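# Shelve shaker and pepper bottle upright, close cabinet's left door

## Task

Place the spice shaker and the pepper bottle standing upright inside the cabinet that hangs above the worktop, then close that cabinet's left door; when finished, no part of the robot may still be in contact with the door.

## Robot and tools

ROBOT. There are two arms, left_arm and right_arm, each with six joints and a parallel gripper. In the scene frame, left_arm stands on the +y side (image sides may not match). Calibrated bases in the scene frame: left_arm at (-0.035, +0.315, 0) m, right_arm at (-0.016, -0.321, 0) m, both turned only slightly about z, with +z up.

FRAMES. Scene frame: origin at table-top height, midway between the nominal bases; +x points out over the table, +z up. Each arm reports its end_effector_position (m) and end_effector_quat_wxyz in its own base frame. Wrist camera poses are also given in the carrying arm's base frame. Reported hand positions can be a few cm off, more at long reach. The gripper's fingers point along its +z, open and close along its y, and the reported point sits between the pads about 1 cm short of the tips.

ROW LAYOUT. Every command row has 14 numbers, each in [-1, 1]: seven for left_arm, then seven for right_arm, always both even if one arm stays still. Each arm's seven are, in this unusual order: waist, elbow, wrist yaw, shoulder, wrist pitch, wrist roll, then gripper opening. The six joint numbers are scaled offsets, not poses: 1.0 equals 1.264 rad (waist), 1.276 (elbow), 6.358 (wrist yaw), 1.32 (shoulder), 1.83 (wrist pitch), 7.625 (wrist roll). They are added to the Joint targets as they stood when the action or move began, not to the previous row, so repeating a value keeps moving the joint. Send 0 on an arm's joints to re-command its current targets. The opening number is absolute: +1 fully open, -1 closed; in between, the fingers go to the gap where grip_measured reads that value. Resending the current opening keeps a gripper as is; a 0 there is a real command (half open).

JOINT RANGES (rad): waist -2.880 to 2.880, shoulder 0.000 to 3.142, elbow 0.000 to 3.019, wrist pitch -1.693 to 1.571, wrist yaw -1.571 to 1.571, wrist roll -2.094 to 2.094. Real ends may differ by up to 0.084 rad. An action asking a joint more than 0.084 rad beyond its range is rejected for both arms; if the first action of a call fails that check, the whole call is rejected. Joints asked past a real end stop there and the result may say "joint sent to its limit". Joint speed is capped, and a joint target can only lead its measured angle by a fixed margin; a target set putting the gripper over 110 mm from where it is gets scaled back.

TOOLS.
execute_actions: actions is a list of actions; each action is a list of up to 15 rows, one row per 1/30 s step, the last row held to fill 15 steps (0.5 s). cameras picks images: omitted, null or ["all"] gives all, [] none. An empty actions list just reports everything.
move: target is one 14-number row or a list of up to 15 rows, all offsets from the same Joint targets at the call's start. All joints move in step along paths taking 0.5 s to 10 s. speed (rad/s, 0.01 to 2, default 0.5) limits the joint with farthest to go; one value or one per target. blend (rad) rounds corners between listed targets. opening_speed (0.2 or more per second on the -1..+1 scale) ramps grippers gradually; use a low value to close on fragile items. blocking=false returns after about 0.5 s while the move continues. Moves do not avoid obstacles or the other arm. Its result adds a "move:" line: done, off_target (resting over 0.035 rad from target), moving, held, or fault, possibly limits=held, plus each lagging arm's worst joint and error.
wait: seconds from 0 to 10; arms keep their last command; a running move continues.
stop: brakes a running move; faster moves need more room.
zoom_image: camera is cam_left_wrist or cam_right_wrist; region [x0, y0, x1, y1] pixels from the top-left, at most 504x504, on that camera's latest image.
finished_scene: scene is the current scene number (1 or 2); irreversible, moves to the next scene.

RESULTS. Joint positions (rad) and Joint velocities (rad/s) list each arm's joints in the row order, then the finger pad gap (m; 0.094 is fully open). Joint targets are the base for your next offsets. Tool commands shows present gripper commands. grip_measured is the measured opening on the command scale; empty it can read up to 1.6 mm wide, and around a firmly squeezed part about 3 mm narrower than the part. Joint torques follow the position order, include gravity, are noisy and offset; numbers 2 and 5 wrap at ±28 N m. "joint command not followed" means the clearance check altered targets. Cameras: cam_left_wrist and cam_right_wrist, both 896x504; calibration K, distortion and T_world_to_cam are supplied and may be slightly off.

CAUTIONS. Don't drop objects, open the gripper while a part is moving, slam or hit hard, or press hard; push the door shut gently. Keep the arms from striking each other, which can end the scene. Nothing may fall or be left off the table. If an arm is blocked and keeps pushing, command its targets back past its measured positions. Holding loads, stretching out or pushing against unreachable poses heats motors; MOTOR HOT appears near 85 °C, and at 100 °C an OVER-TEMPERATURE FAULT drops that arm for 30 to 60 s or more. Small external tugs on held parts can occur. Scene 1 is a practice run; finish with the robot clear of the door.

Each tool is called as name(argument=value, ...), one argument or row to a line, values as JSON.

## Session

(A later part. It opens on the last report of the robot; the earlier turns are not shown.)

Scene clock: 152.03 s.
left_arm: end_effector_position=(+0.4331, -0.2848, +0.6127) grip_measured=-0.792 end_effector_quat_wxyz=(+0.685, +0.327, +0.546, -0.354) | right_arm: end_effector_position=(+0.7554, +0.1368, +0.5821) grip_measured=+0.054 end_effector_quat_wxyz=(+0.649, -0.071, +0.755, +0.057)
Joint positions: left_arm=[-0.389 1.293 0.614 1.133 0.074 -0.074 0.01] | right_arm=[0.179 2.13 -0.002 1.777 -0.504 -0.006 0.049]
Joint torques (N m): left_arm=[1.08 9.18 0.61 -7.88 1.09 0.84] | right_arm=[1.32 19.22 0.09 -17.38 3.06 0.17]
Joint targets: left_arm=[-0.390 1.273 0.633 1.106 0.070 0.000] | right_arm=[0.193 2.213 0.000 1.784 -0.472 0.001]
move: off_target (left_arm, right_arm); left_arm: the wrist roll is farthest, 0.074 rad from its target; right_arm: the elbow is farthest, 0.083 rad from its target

move(
  target=[0,0,0,0,0,0,-1.0, 0,0,0,0.0076,0,0,-0.25],
  speed=0.05,
  cameras=["cam_right_wrist"],
)

Scene clock: 152.87 s.
left_arm: end_effector_position=(+0.4331, -0.2848, +0.6127) grip_measured=-0.792 end_effector_quat_wxyz=(+0.685, +0.327, +0.546, -0.354) | right_arm: end_effector_position=(+0.7575, +0.1372, +0.5817) grip_measured=+0.054 end_effector_quat_wxyz=(+0.650, -0.071, +0.754, +0.057)
Joint positions: left_arm=[-0.389 1.293 0.614 1.133 0.074 -0.074 0.01] | right_arm=[0.179 2.136 -0.002 1.783 -0.501 -0.006 0.049]
Joint torques (N m): left_arm=[0.91 9.24 0.62 -7.94 1.17 0.83] | right_arm=[1.73 18.62 0.07 -17.49 3.21 0.14]
Joint targets: left_arm=[-0.390 1.273 0.633 1.106 0.070 0.000] | right_arm=[0.193 2.213 0.000 1.795 -0.472 0.001]
move: off_target (left_arm, right_arm); left_arm: the wrist roll is farthest, 0.074 rad from its target; right_arm: the elbow is farthest, 0.077 rad from its target
camera_calibration:
cam_right_wrist: T_world_to_cam=[[0.141034, -0.980356, 0.137883, -0.0635776], [-0.76413, -0.196348, -0.614453, 0.983034], [0.629456, -0.0187019, -0.776811, 0.10413], [0, 0, 0, 1]]
Images, in order: cam_right_wrist.

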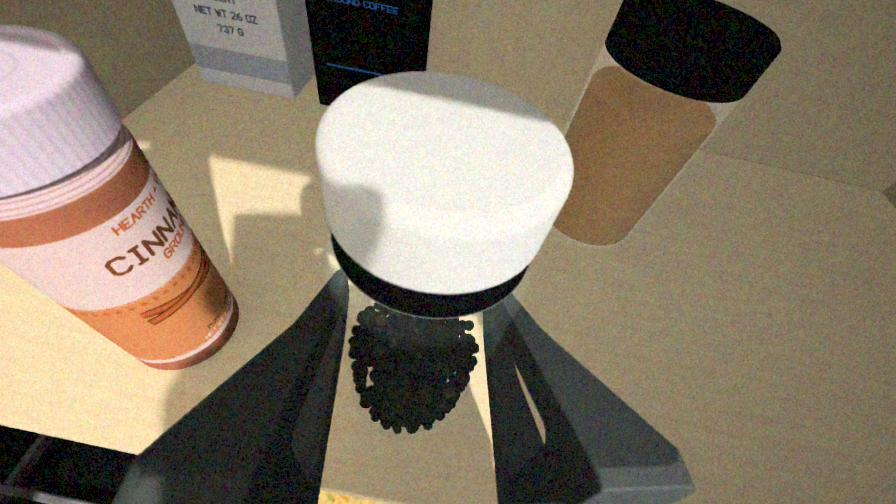

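move(
  target=[0,0,0,0,0,0,-1.0, 0,0,0,-0.0053,0,0,0.3],
  speed=0.05,
  opening_speed=0.8,
  cameras=["cam_right_wrist"],
)

Scene clock: 154.10 s.
left_arm: end_effector_position=(+0.4331, -0.2848, +0.6127) grip_measured=-0.792 end_effector_quat_wxyz=(+0.685, +0.327, +0.546, -0.354) | right_arm: end_effector_position=(+0.7558, +0.1369, +0.5970) grip_measured=+0.297 end_effector_quat_wxyz=(+0.662, -0.070, +0.744, +0.058)
Joint positions: left_arm=[-0.389 1.293 0.614 1.133 0.074 -0.074 0.01] | right_arm=[0.179 2.156 -0.002 1.783 -0.489 -0.006 0.061]
Joint torques (N m): left_arm=[1.14 9.21 0.61 -7.88 1.14 0.84] | right_arm=[1.03 16.92 0.07 -18.73 2.48 0.16]
Joint targets: left_arm=[-0.390 1.273 0.633 1.106 0.070 0.000] | right_arm=[0.193 2.213 0.000 1.788 -0.472 0.001]
move: off_target (left_arm, right_arm); left_arm: the wrist roll is farthest, 0.074 rad from its target; right_arm: the elbow is farthest, 0.057 rad from its target
camera_calibration:
cam_right_wrist: T_world_to_cam=[[0.136602, -0.981159, 0.136627, -0.0615472], [-0.743882, -0.192678, -0.639934, 0.990517], [0.654202, -0.0142175, -0.756187, 0.0854856], [0, 0, 0, 1]]
Images, in order: cam_right_wrist.

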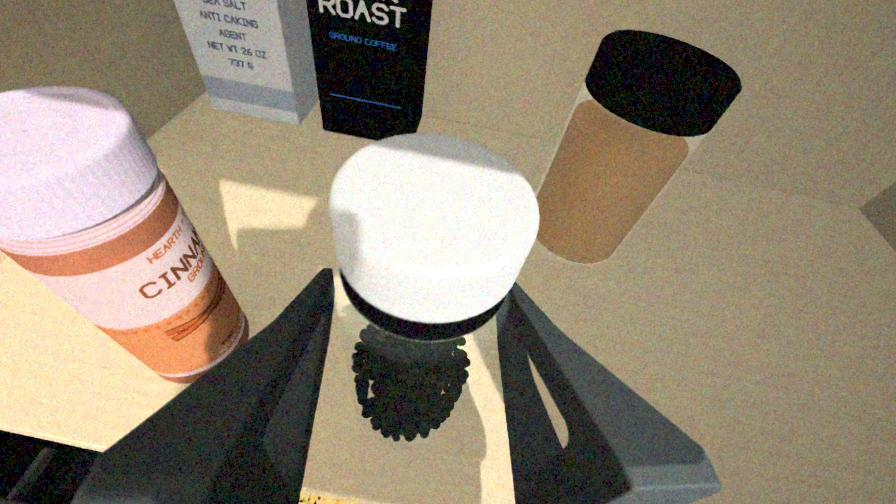

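move(
  target=[
    [0,0,0,0,0,0,-1.0, 0,-0.0353,0,-0.0235,0,0,0.3],
    [0,0,0,0,0,0,-1.0, 0,-0.2241,0,-0.1462,0.0246,0,0.3],
    [0,0,0,0,0,0,-1.0, 0,-0.3433,0,-0.2500,0.0333,0,0.3],
  ],
  speed=[0.15,0.25,0.4],
  blend=[0.02,0.04,0],
  cameras=["cam_right_wrist"],
)

Scene clock: 158.20 s.
left_arm: end_effector_position=(+0.4331, -0.2848, +0.6127) grip_measured=-0.792 end_effector_quat_wxyz=(+0.685, +0.327, +0.546, -0.354) | right_arm: end_effector_position=(+0.6462, +0.1170, +0.6042) grip_measured=+0.297 end_effector_quat_wxyz=(+0.663, -0.070, +0.743, +0.058)
Joint positions: left_arm=[-0.389 1.293 0.614 1.133 0.074 -0.074 0.01] | right_arm=[0.179 1.778 -0.002 1.464 -0.427 -0.006 0.061]
Joint torques (N m): left_arm=[1.03 9.24 0.61 -7.94 1.13 0.83] | right_arm=[1.32 11.36 0.07 -14.21 2.39 0.21]
Joint targets: left_arm=[-0.390 1.273 0.633 1.106 0.070 0.000] | right_arm=[0.193 1.775 0.000 1.458 -0.411 0.001]
move: off_target (left_arm); left_arm: the wrist roll is farthest, 0.074 rad from its target
camera_calibration:
cam_right_wrist: T_world_to_cam=[[0.136295, -0.981215, 0.136533, -0.0667905], [-0.742438, -0.192417, -0.641686, 0.909849], [0.655903, -0.0139092, -0.754717, 0.160371], [0, 0, 0, 1]]
Images, in order: cam_right_wrist.

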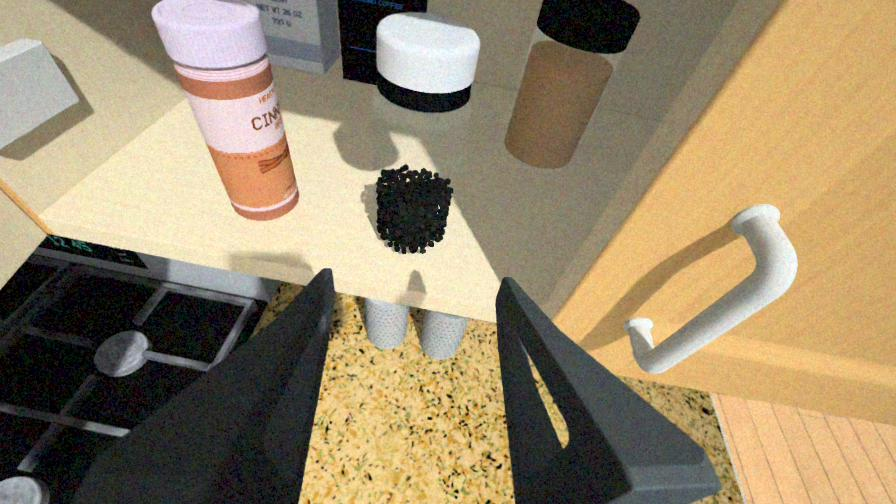

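move(
  target=[
    [0,0,0,0,0,0,-1.0, 0,-0.1904,0,-0.1939,-0.0077,0,0.3],
    [0,0,0,0,0,0,-1.0, -0.5483,-0.4867,0,-0.4886,-0.0158,0,0.3],
  ],
  speed=[0.5,0.8],
  blend=[0.06,0],
)

Scene clock: 160.63 s.
left_arm: end_effector_position=(+0.4331, -0.2848, +0.6127) grip_measured=-0.792 end_effector_quat_wxyz=(+0.685, +0.327, +0.546, -0.354) | right_arm: end_effector_position=(+0.3676, -0.1957, +0.5586) grip_measured=+0.298 end_effector_quat_wxyz=(+0.654, +0.176, +0.717, -0.165)
Joint positions: left_arm=[-0.389 1.293 0.614 1.133 0.074 -0.074 0.01] | right_arm=[-0.488 1.157 0 0.815 -0.432 -0.006 0.061]
Joint torques (N m): left_arm=[1.2 9.21 0.6 -7.82 1.17 0.83] | right_arm=[-0.38 11.21 -0.05 -2.73 1.55 0.13]
Joint targets: left_arm=[-0.390 1.273 0.633 1.106 0.070 0.000] | right_arm=[-0.500 1.154 0.000 0.813 -0.440 0.001]
move: off_target (left_arm); left_arm: the wrist roll is farthest, 0.074 rad from its target
camera_calibration:
cam_left_wrist: T_world_to_cam=[[-0.891763, -0.447038, 0.0701175, 0.20091], [-0.288034, 0.441273, -0.849891, 0.79221], [0.348992, -0.778097, -0.522273, 0.0722577], [0, 0, 0, 1]]
cam_right_wrist: T_world_to_cam=[[-0.504829, -0.852484, 0.135716, -0.0681454], [-0.688286, 0.302633, -0.659299, 0.700421], [0.52097, -0.426245, -0.739531, 0.264731], [0, 0, 0, 1]]

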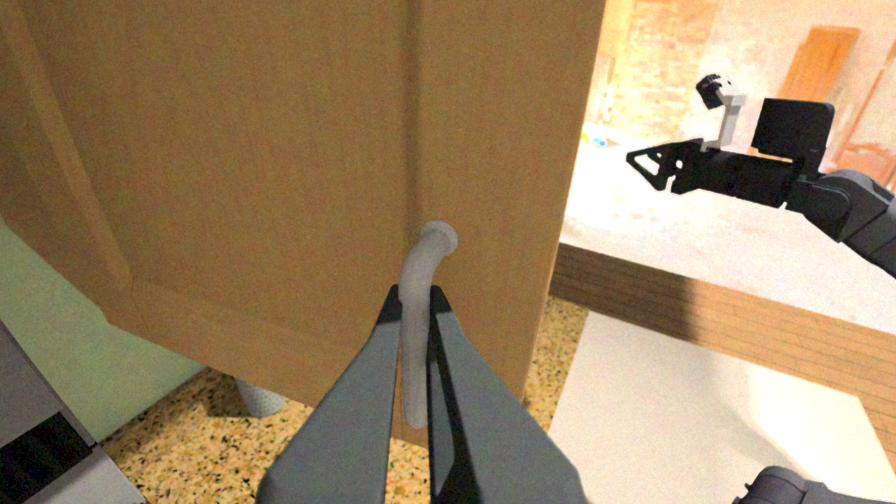

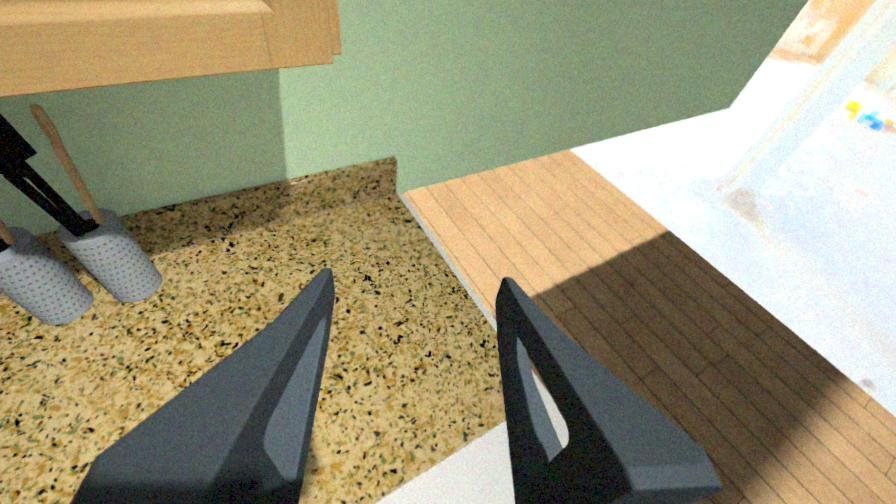

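move(
  target=[
    [-0.1930,0.1207,-0.0492,0.1303,0.0437,0,-1.0, 0,0,0,0,0,0,0.3],
    [-0.2658,0.2414,-0.0768,0.2606,0.0683,0,-1.0, 0,0,0,0,0,0,0.3],
    [-0.2911,0.4099,-0.0953,0.4121,0.0754,0,-1.0, 0,0,0,0,0,0,0.3],
    [-0.2832,0.6293,-0.1077,0.5811,0.0536,0,-1.0, 0,0,0,0,0,0,0.3],
  ],
  speed=[0.35,0.35,0.35,0.35],
  blend=[0.06,0.06,0.06,0],
)

Scene clock: 164.97 s.
left_arm: end_effector_position=(+0.5933, -0.5373, +0.6170) grip_measured=-0.793 end_effector_quat_wxyz=(+0.763, +0.191, +0.549, -0.283) | right_arm: end_effector_position=(+0.3676, -0.1957, +0.5586) grip_measured=+0.298 end_effector_quat_wxyz=(+0.654, +0.176, +0.717, -0.165)
Joint positions: left_arm=[-0.747 2.009 -0.053 1.848 0.171 -0.002 0.01] | right_arm=[-0.488 1.157 0 0.815 -0.432 -0.006 0.061]
Joint torques (N m): left_arm=[1.2 16.84 0.08 -13.98 1.16 0.15] | right_arm=[-0.03 11.36 -0.02 -3.6 1.58 0.15]
Joint targets: left_arm=[-0.748 2.076 -0.051 1.873 0.168 0.000] | right_arm=[-0.500 1.154 0.000 0.813 -0.440 0.001]
move: off_target (left_arm); left_arm: the elbow is farthest, 0.067 rad from its target
camera_calibration:
cam_left_wrist: T_world_to_cam=[[-0.722667, -0.678006, 0.134392, -0.0334126], [-0.358081, 0.200933, -0.911813, 0.904055], [0.591211, -0.707061, -0.387988, -0.366296], [0, 0, 0, 1]]
cam_right_wrist: T_world_to_cam=[[-0.504829, -0.852484, 0.135716, -0.0681454], [-0.688286, 0.302633, -0.659299, 0.700421], [0.52097, -0.426245, -0.739531, 0.264731], [0, 0, 0, 1]]

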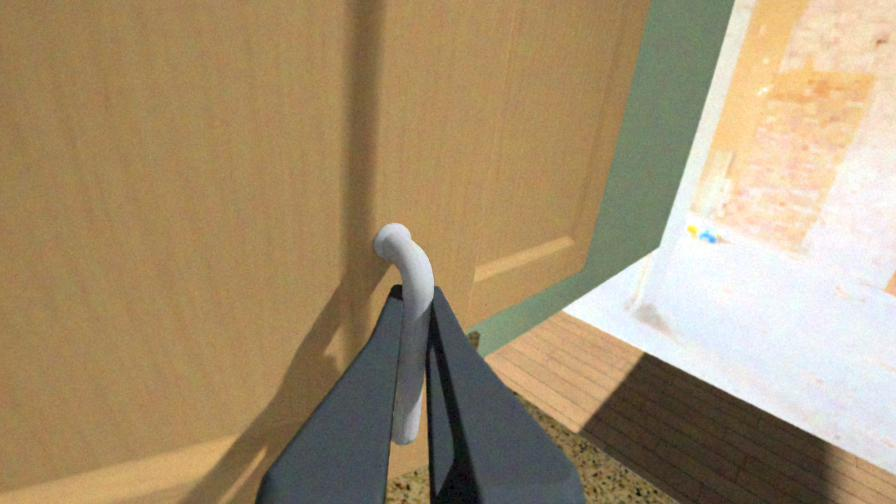

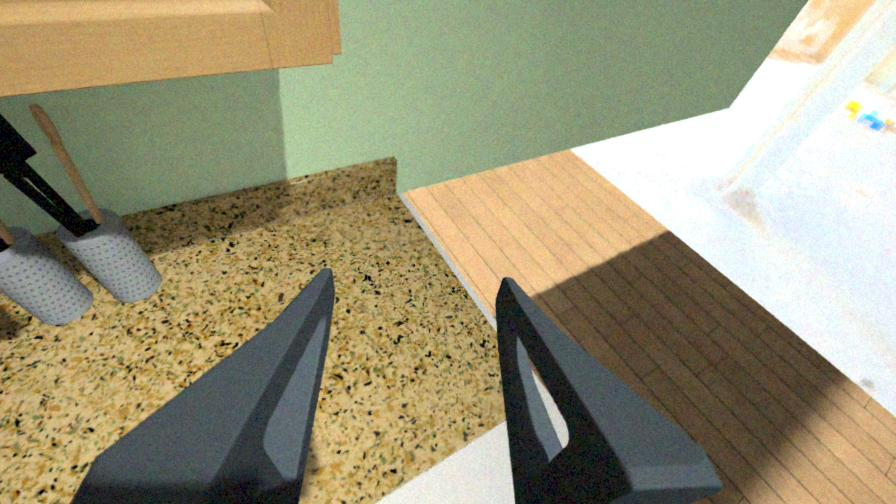

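move(
  target=[
    [0.0150,0.1815,-0.0051,0.1300,-0.0280,0,-1.0, 0,0,0,0,0,0,0.3],
    [0.0380,0.3025,-0.0085,0.2099,-0.0590,0,-1.0, 0,0,0,0,0,0,0.3],
  ],
  speed=[0.3,0.15],
  blend=[0.05,0],
)

Scene clock: 167.43 s.
left_arm: end_effector_position=(+0.6653, -0.5570, +0.6174) grip_measured=-0.794 end_effector_quat_wxyz=(+0.779, +0.163, +0.548, -0.256) | right_arm: end_effector_position=(+0.3676, -0.1957, +0.5586) grip_measured=+0.298 end_effector_quat_wxyz=(+0.654, +0.176, +0.717, -0.165)
Joint positions: left_arm=[-0.717 2.39 -0.104 2.1 0.064 0.009 0.01] | right_arm=[-0.488 1.157 0 0.815 -0.432 -0.006 0.061]
Joint torques (N m): left_arm=[2.55 16.91 -0.02 -14.97 1.07 0.06] | right_arm=[-0.91 11.38 -0.06 -3.08 1.48 0.18]
Joint targets: left_arm=[-0.700 2.462 -0.105 2.150 0.060 0.000] | right_arm=[-0.500 1.154 0.000 0.813 -0.440 0.001]
move: off_target (left_arm); left_arm: the elbow is farthest, 0.072 rad from its target
camera_calibration:
cam_left_wrist: T_world_to_cam=[[-0.667449, -0.731272, 0.140547, -0.0650141], [-0.361508, 0.153196, -0.919697, 0.91471], [0.651017, -0.66466, -0.366611, -0.452036], [0, 0, 0, 1]]
cam_right_wrist: T_world_to_cam=[[-0.504829, -0.852484, 0.135716, -0.0681454], [-0.688286, 0.302633, -0.659299, 0.700421], [0.52097, -0.426245, -0.739531, 0.264731], [0, 0, 0, 1]]

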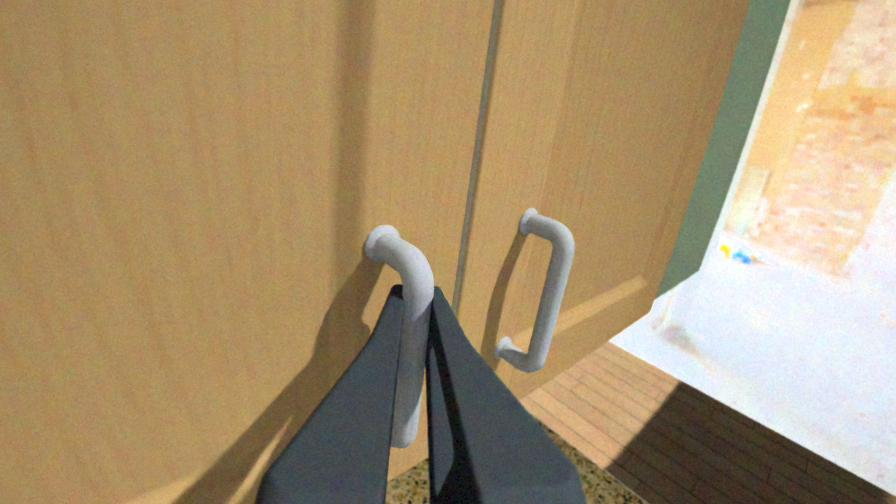

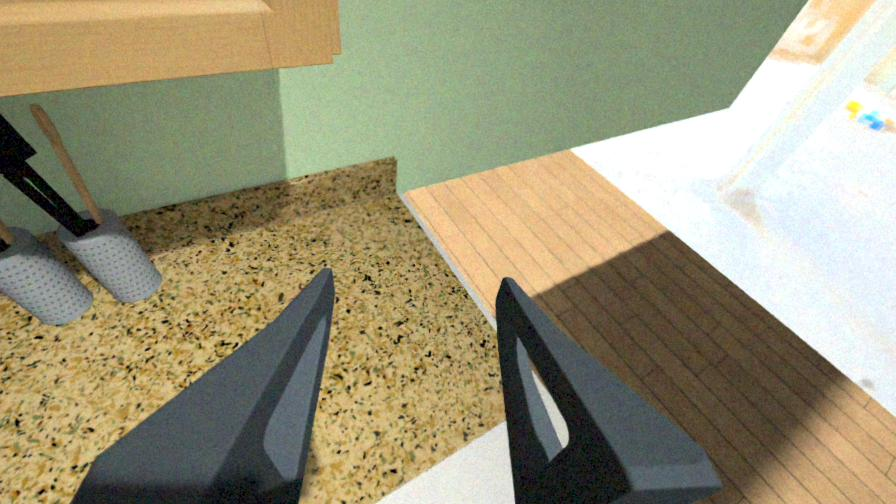

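move(
  target=[
    [-0.0095,-0.0486,0,-0.0379,0.0055,0,0.0, 0,0,0,0,0,0,0.3],
    [-0.0119,-0.4561,0,-0.2576,0.1366,0,0.0, 0,0,0,0,0,0,0.3],
  ],
  speed=[0.15,0.25],
  opening_speed=1.2,
)

Scene clock: 172.77 s.
left_arm: end_effector_position=(+0.6072, -0.5059, +0.5981) grip_measured=-0.003 end_effector_quat_wxyz=(+0.783, +0.160, +0.542, -0.258) | right_arm: end_effector_position=(+0.3676, -0.1957, +0.5586) grip_measured=+0.298 end_effector_quat_wxyz=(+0.654, +0.176, +0.717, -0.165)
Joint positions: left_arm=[-0.717 1.894 -0.104 1.819 0.296 0.009 0.047] | right_arm=[-0.488 1.157 0 0.815 -0.432 -0.006 0.061]
Joint torques (N m): left_arm=[1.2 9.65 -0.03 -16.09 1.76 0.05] | right_arm=[-0.56 11.18 0 -3.31 1.61 0.16]
Joint targets: left_arm=[-0.715 1.880 -0.105 1.810 0.310 0.000] | right_arm=[-0.500 1.154 0.000 0.813 -0.440 0.001]
move: done
camera_calibration:
cam_left_wrist: T_world_to_cam=[[-0.668906, -0.730014, 0.140158, -0.062], [-0.350154, 0.143116, -0.925694, 0.859745], [0.655711, -0.668279, -0.351349, -0.401132], [0, 0, 0, 1]]
cam_right_wrist: T_world_to_cam=[[-0.504829, -0.852484, 0.135716, -0.0681454], [-0.688286, 0.302633, -0.659299, 0.700421], [0.52097, -0.426245, -0.739531, 0.264731], [0, 0, 0, 1]]

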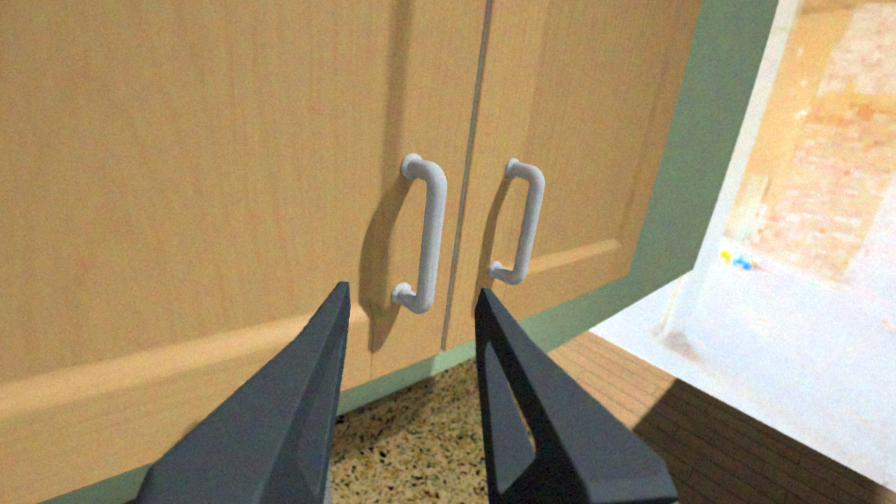

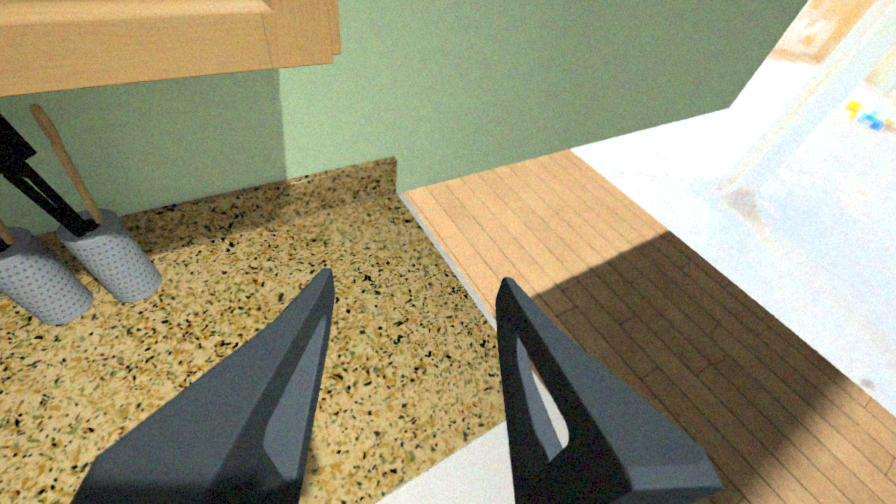

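zoom_image(
  camera="cam_left_wrist",
  region=[330, 100, 630, 400],
)

Scaled by 1.680 from the camera's 896x504 image, which has a finer 1280x720 frame.

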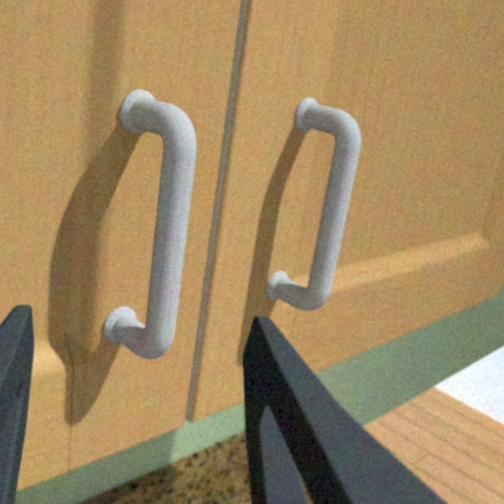

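move(
  target=[
    [0.0032,-0.9875,0.0087,-0.4621,0.1585,0,0.2, 0.2824,-0.6552,0,0.6977,0.9387,0,1.0],
    [0.0032,-0.0823,0.0033,-0.0220,0.0743,0,0.2, 0.2824,-0.6552,0,0.6977,0.9387,0,1.0],
  ],
  speed=[1.0,0.8],
  opening_speed=1.5,
)

Scene clock: 180.10 s.
left_arm: end_effector_position=(+0.5825, -0.4893, +0.5821) grip_measured=+0.197 end_effector_quat_wxyz=(+0.796, +0.159, +0.518, -0.270) | right_arm: end_effector_position=(+0.4491, -0.0707, +0.0844) grip_measured=+0.997 end_effector_quat_wxyz=(+0.654, +0.056, +0.752, -0.053)
Joint positions: left_arm=[-0.717 1.719 -0.082 1.747 0.455 0.009 0.056] | right_arm=[-0.155 0.322 0 1.72 1.259 -0.006 0.094]
Joint torques (N m): left_arm=[1.67 15.73 -0.05 -12.04 0.99 0.05] | right_arm=[1.44 3.52 -0.05 -8.59 2.59 0.19]
Joint targets: left_arm=[-0.711 1.775 -0.084 1.781 0.446 0.000] | right_arm=[-0.143 0.318 0.000 1.734 1.278 0.001]
move: off_target (left_arm); left_arm: the elbow is farthest, 0.056 rad from its target
camera_calibration:
cam_left_wrist: T_world_to_cam=[[-0.689554, -0.712512, 0.12978, -0.037479], [-0.302883, 0.120939, -0.945323, 0.806905], [0.657858, -0.691159, -0.299201, -0.422187], [0, 0, 0, 1]]
cam_right_wrist: T_world_to_cam=[[-0.191863, -0.971702, 0.13778, -0.00521919], [-0.780078, 0.0658022, -0.622213, 0.427366], [0.595539, -0.226859, -0.770628, -0.0919129], [0, 0, 0, 1]]

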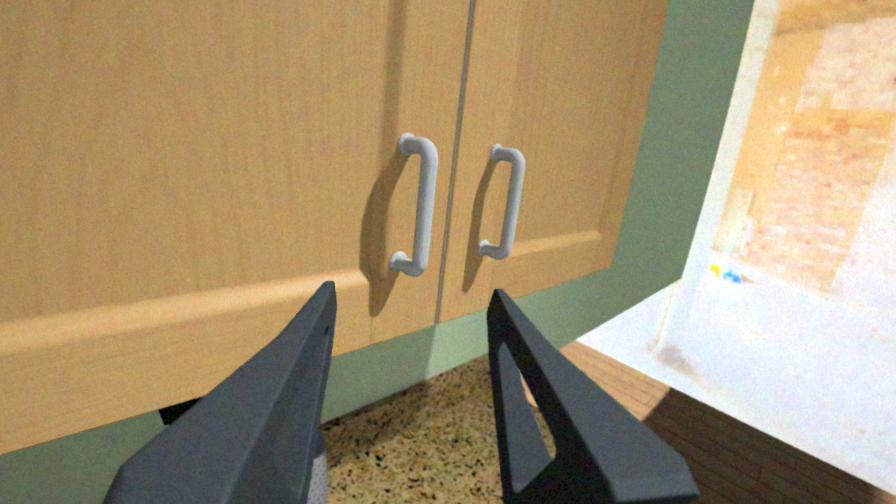

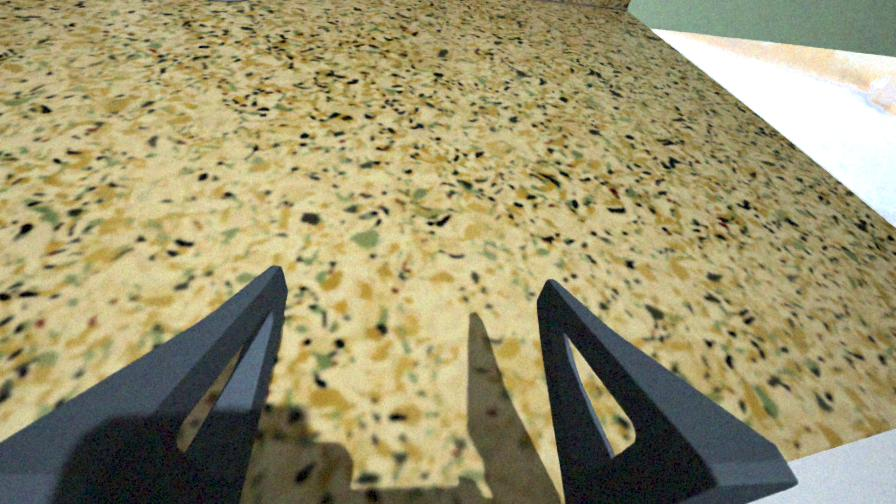

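move(
  target=[
    [0.0018,0.0795,-0.0005,0.0422,-0.0316,0,0.1, 0,0.0259,0,0,-0.0109,0,1.0],
    [0.0119,0.5298,-0.0030,0.2811,-0.2109,0,0.1, 0,0.2453,0,0.0864,-0.1060,0,1.0],
  ],
  speed=[0.3,0.3],
  opening_speed=1.5,
  blend=[0.02,0],
)

Scene clock: 183.53 s.
left_arm: end_effector_position=(+0.6689, -0.5531, +0.6187) grip_measured=+0.103 end_effector_quat_wxyz=(+0.781, +0.161, +0.546, -0.256) | right_arm: end_effector_position=(+0.5488, -0.0863, +0.0855) grip_measured=+0.997 end_effector_quat_wxyz=(+0.655, +0.056, +0.752, -0.053)
Joint positions: left_arm=[-0.71 2.395 -0.1 2.103 0.069 0.009 0.052] | right_arm=[-0.155 0.599 0 1.829 1.092 -0.006 0.094]
Joint torques (N m): left_arm=[2.43 15.66 -0.1 -15.03 1.05 0.05] | right_arm=[1.08 8.51 0.01 -10.58 1.52 0.17]
Joint targets: left_arm=[-0.696 2.451 -0.103 2.152 0.060 0.000] | right_arm=[-0.143 0.631 0.000 1.848 1.084 0.001]
move: off_target (left_arm); left_arm: the elbow is farthest, 0.056 rad from its target
camera_calibration:
cam_left_wrist: T_world_to_cam=[[-0.665846, -0.733015, 0.139063, -0.0610626], [-0.356685, 0.149035, -0.922261, 0.912653], [0.655306, -0.663685, -0.360689, -0.457251], [0, 0, 0, 1]]
cam_right_wrist: T_world_to_cam=[[-0.192019, -0.971678, 0.137735, -0.00131899], [-0.779374, 0.065692, -0.623106, 0.50656], [0.59641, -0.226995, -0.769914, -0.154521], [0, 0, 0, 1]]

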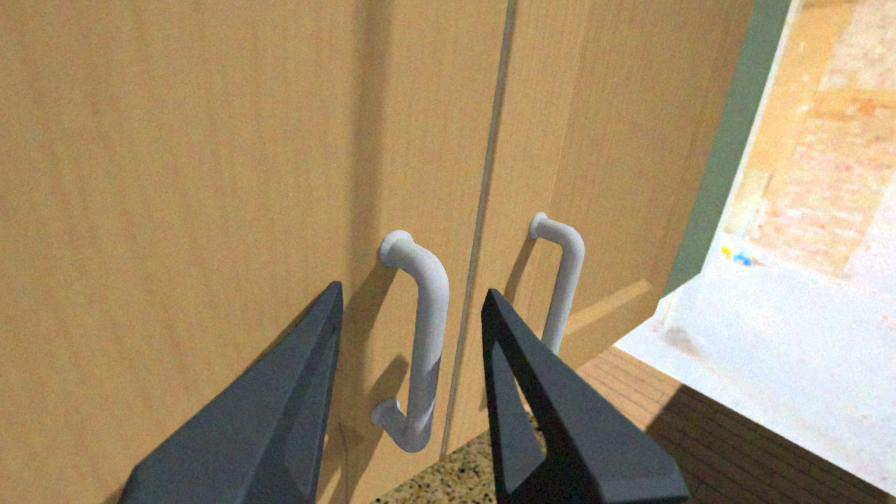

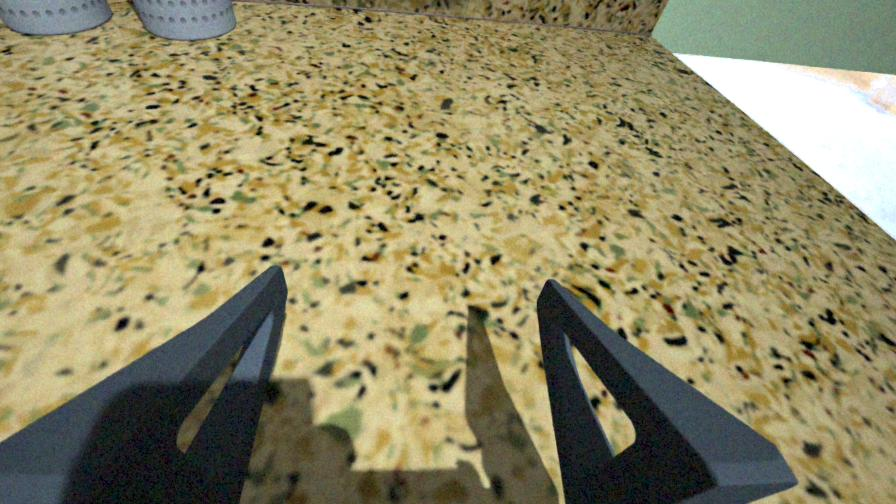

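move(
  target=[
    [0,-0.0392,0,-0.0341,0.0109,0,0.1, 0,0,0,0,0,0,1.0],
    [-0.0119,-0.5486,0.0020,-0.2894,0.2022,0,0.1, 0.1131,0.5243,0,-0.7939,-0.9038,0,1.0],
  ],
  speed=[0.2,0.8],
)

Scene clock: 187.23 s.
left_arm: end_effector_position=(+0.5989, -0.4914, +0.5769) grip_measured=+0.103 end_effector_quat_wxyz=(+0.791, +0.157, +0.530, -0.261) | right_arm: end_effector_position=(+0.3908, -0.0061, +0.5950) grip_measured=+0.997 end_effector_quat_wxyz=(+0.672, +0.003, +0.741, -0.007)
Joint positions: left_arm=[-0.707 1.765 -0.093 1.779 0.417 0.008 0.052] | right_arm=[-0.015 1.258 0 0.793 -0.563 -0.006 0.094]
Joint torques (N m): left_arm=[0.97 9.85 0.1 -15.56 1.74 0.06] | right_arm=[0.62 15.27 -0.05 -0.73 1.8 0.14]
Joint targets: left_arm=[-0.711 1.751 -0.091 1.770 0.430 0.000] | right_arm=[0.000 1.300 0.000 0.800 -0.570 0.001]
move: off_target (right_arm); right_arm: the elbow is farthest, 0.042 rad from its target
camera_calibration:
cam_left_wrist: T_world_to_cam=[[-0.67306, -0.727089, 0.135396, -0.0473143], [-0.326171, 0.12751, -0.936671, 0.819441], [0.663779, -0.674599, -0.322977, -0.417715], [0, 0, 0, 1]]
cam_right_wrist: T_world_to_cam=[[-0.0592249, -0.988928, 0.136062, -0.0748718], [-0.755556, -0.0446716, -0.653559, 0.703761], [0.652401, -0.14151, -0.744545, 0.313746], [0, 0, 0, 1]]

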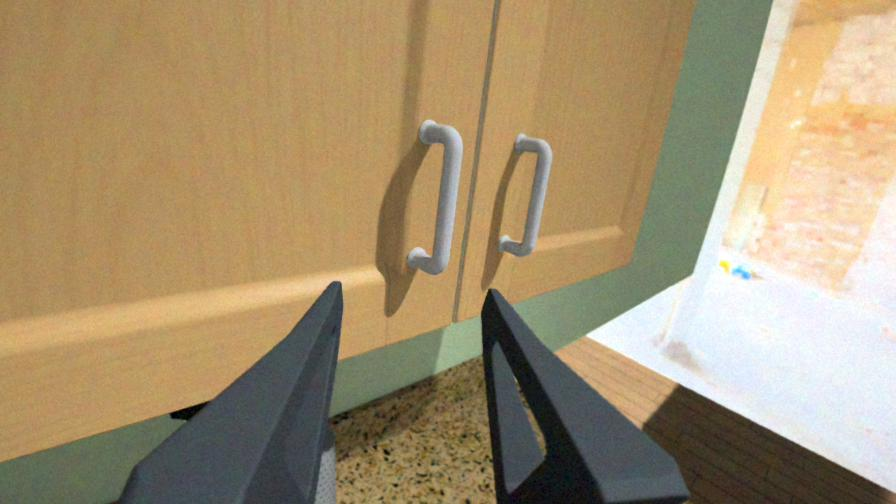

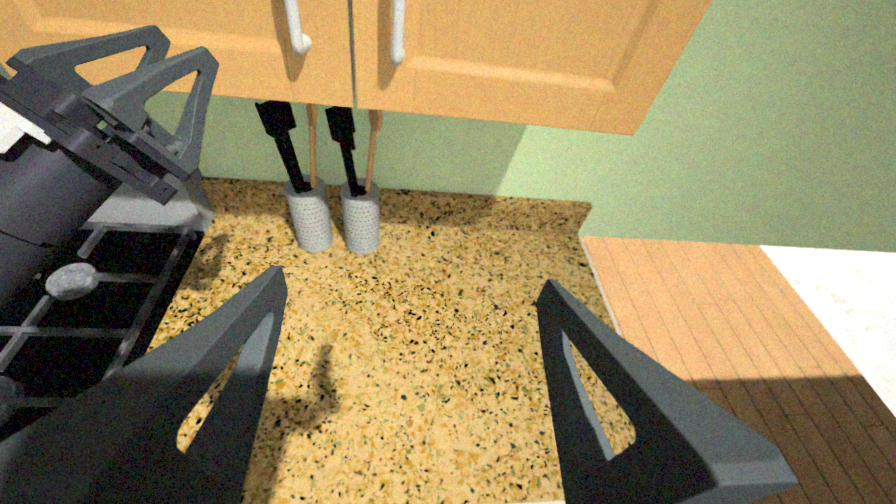

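finished_scene(
  scene=1,
)

The scene is finished: the task was done.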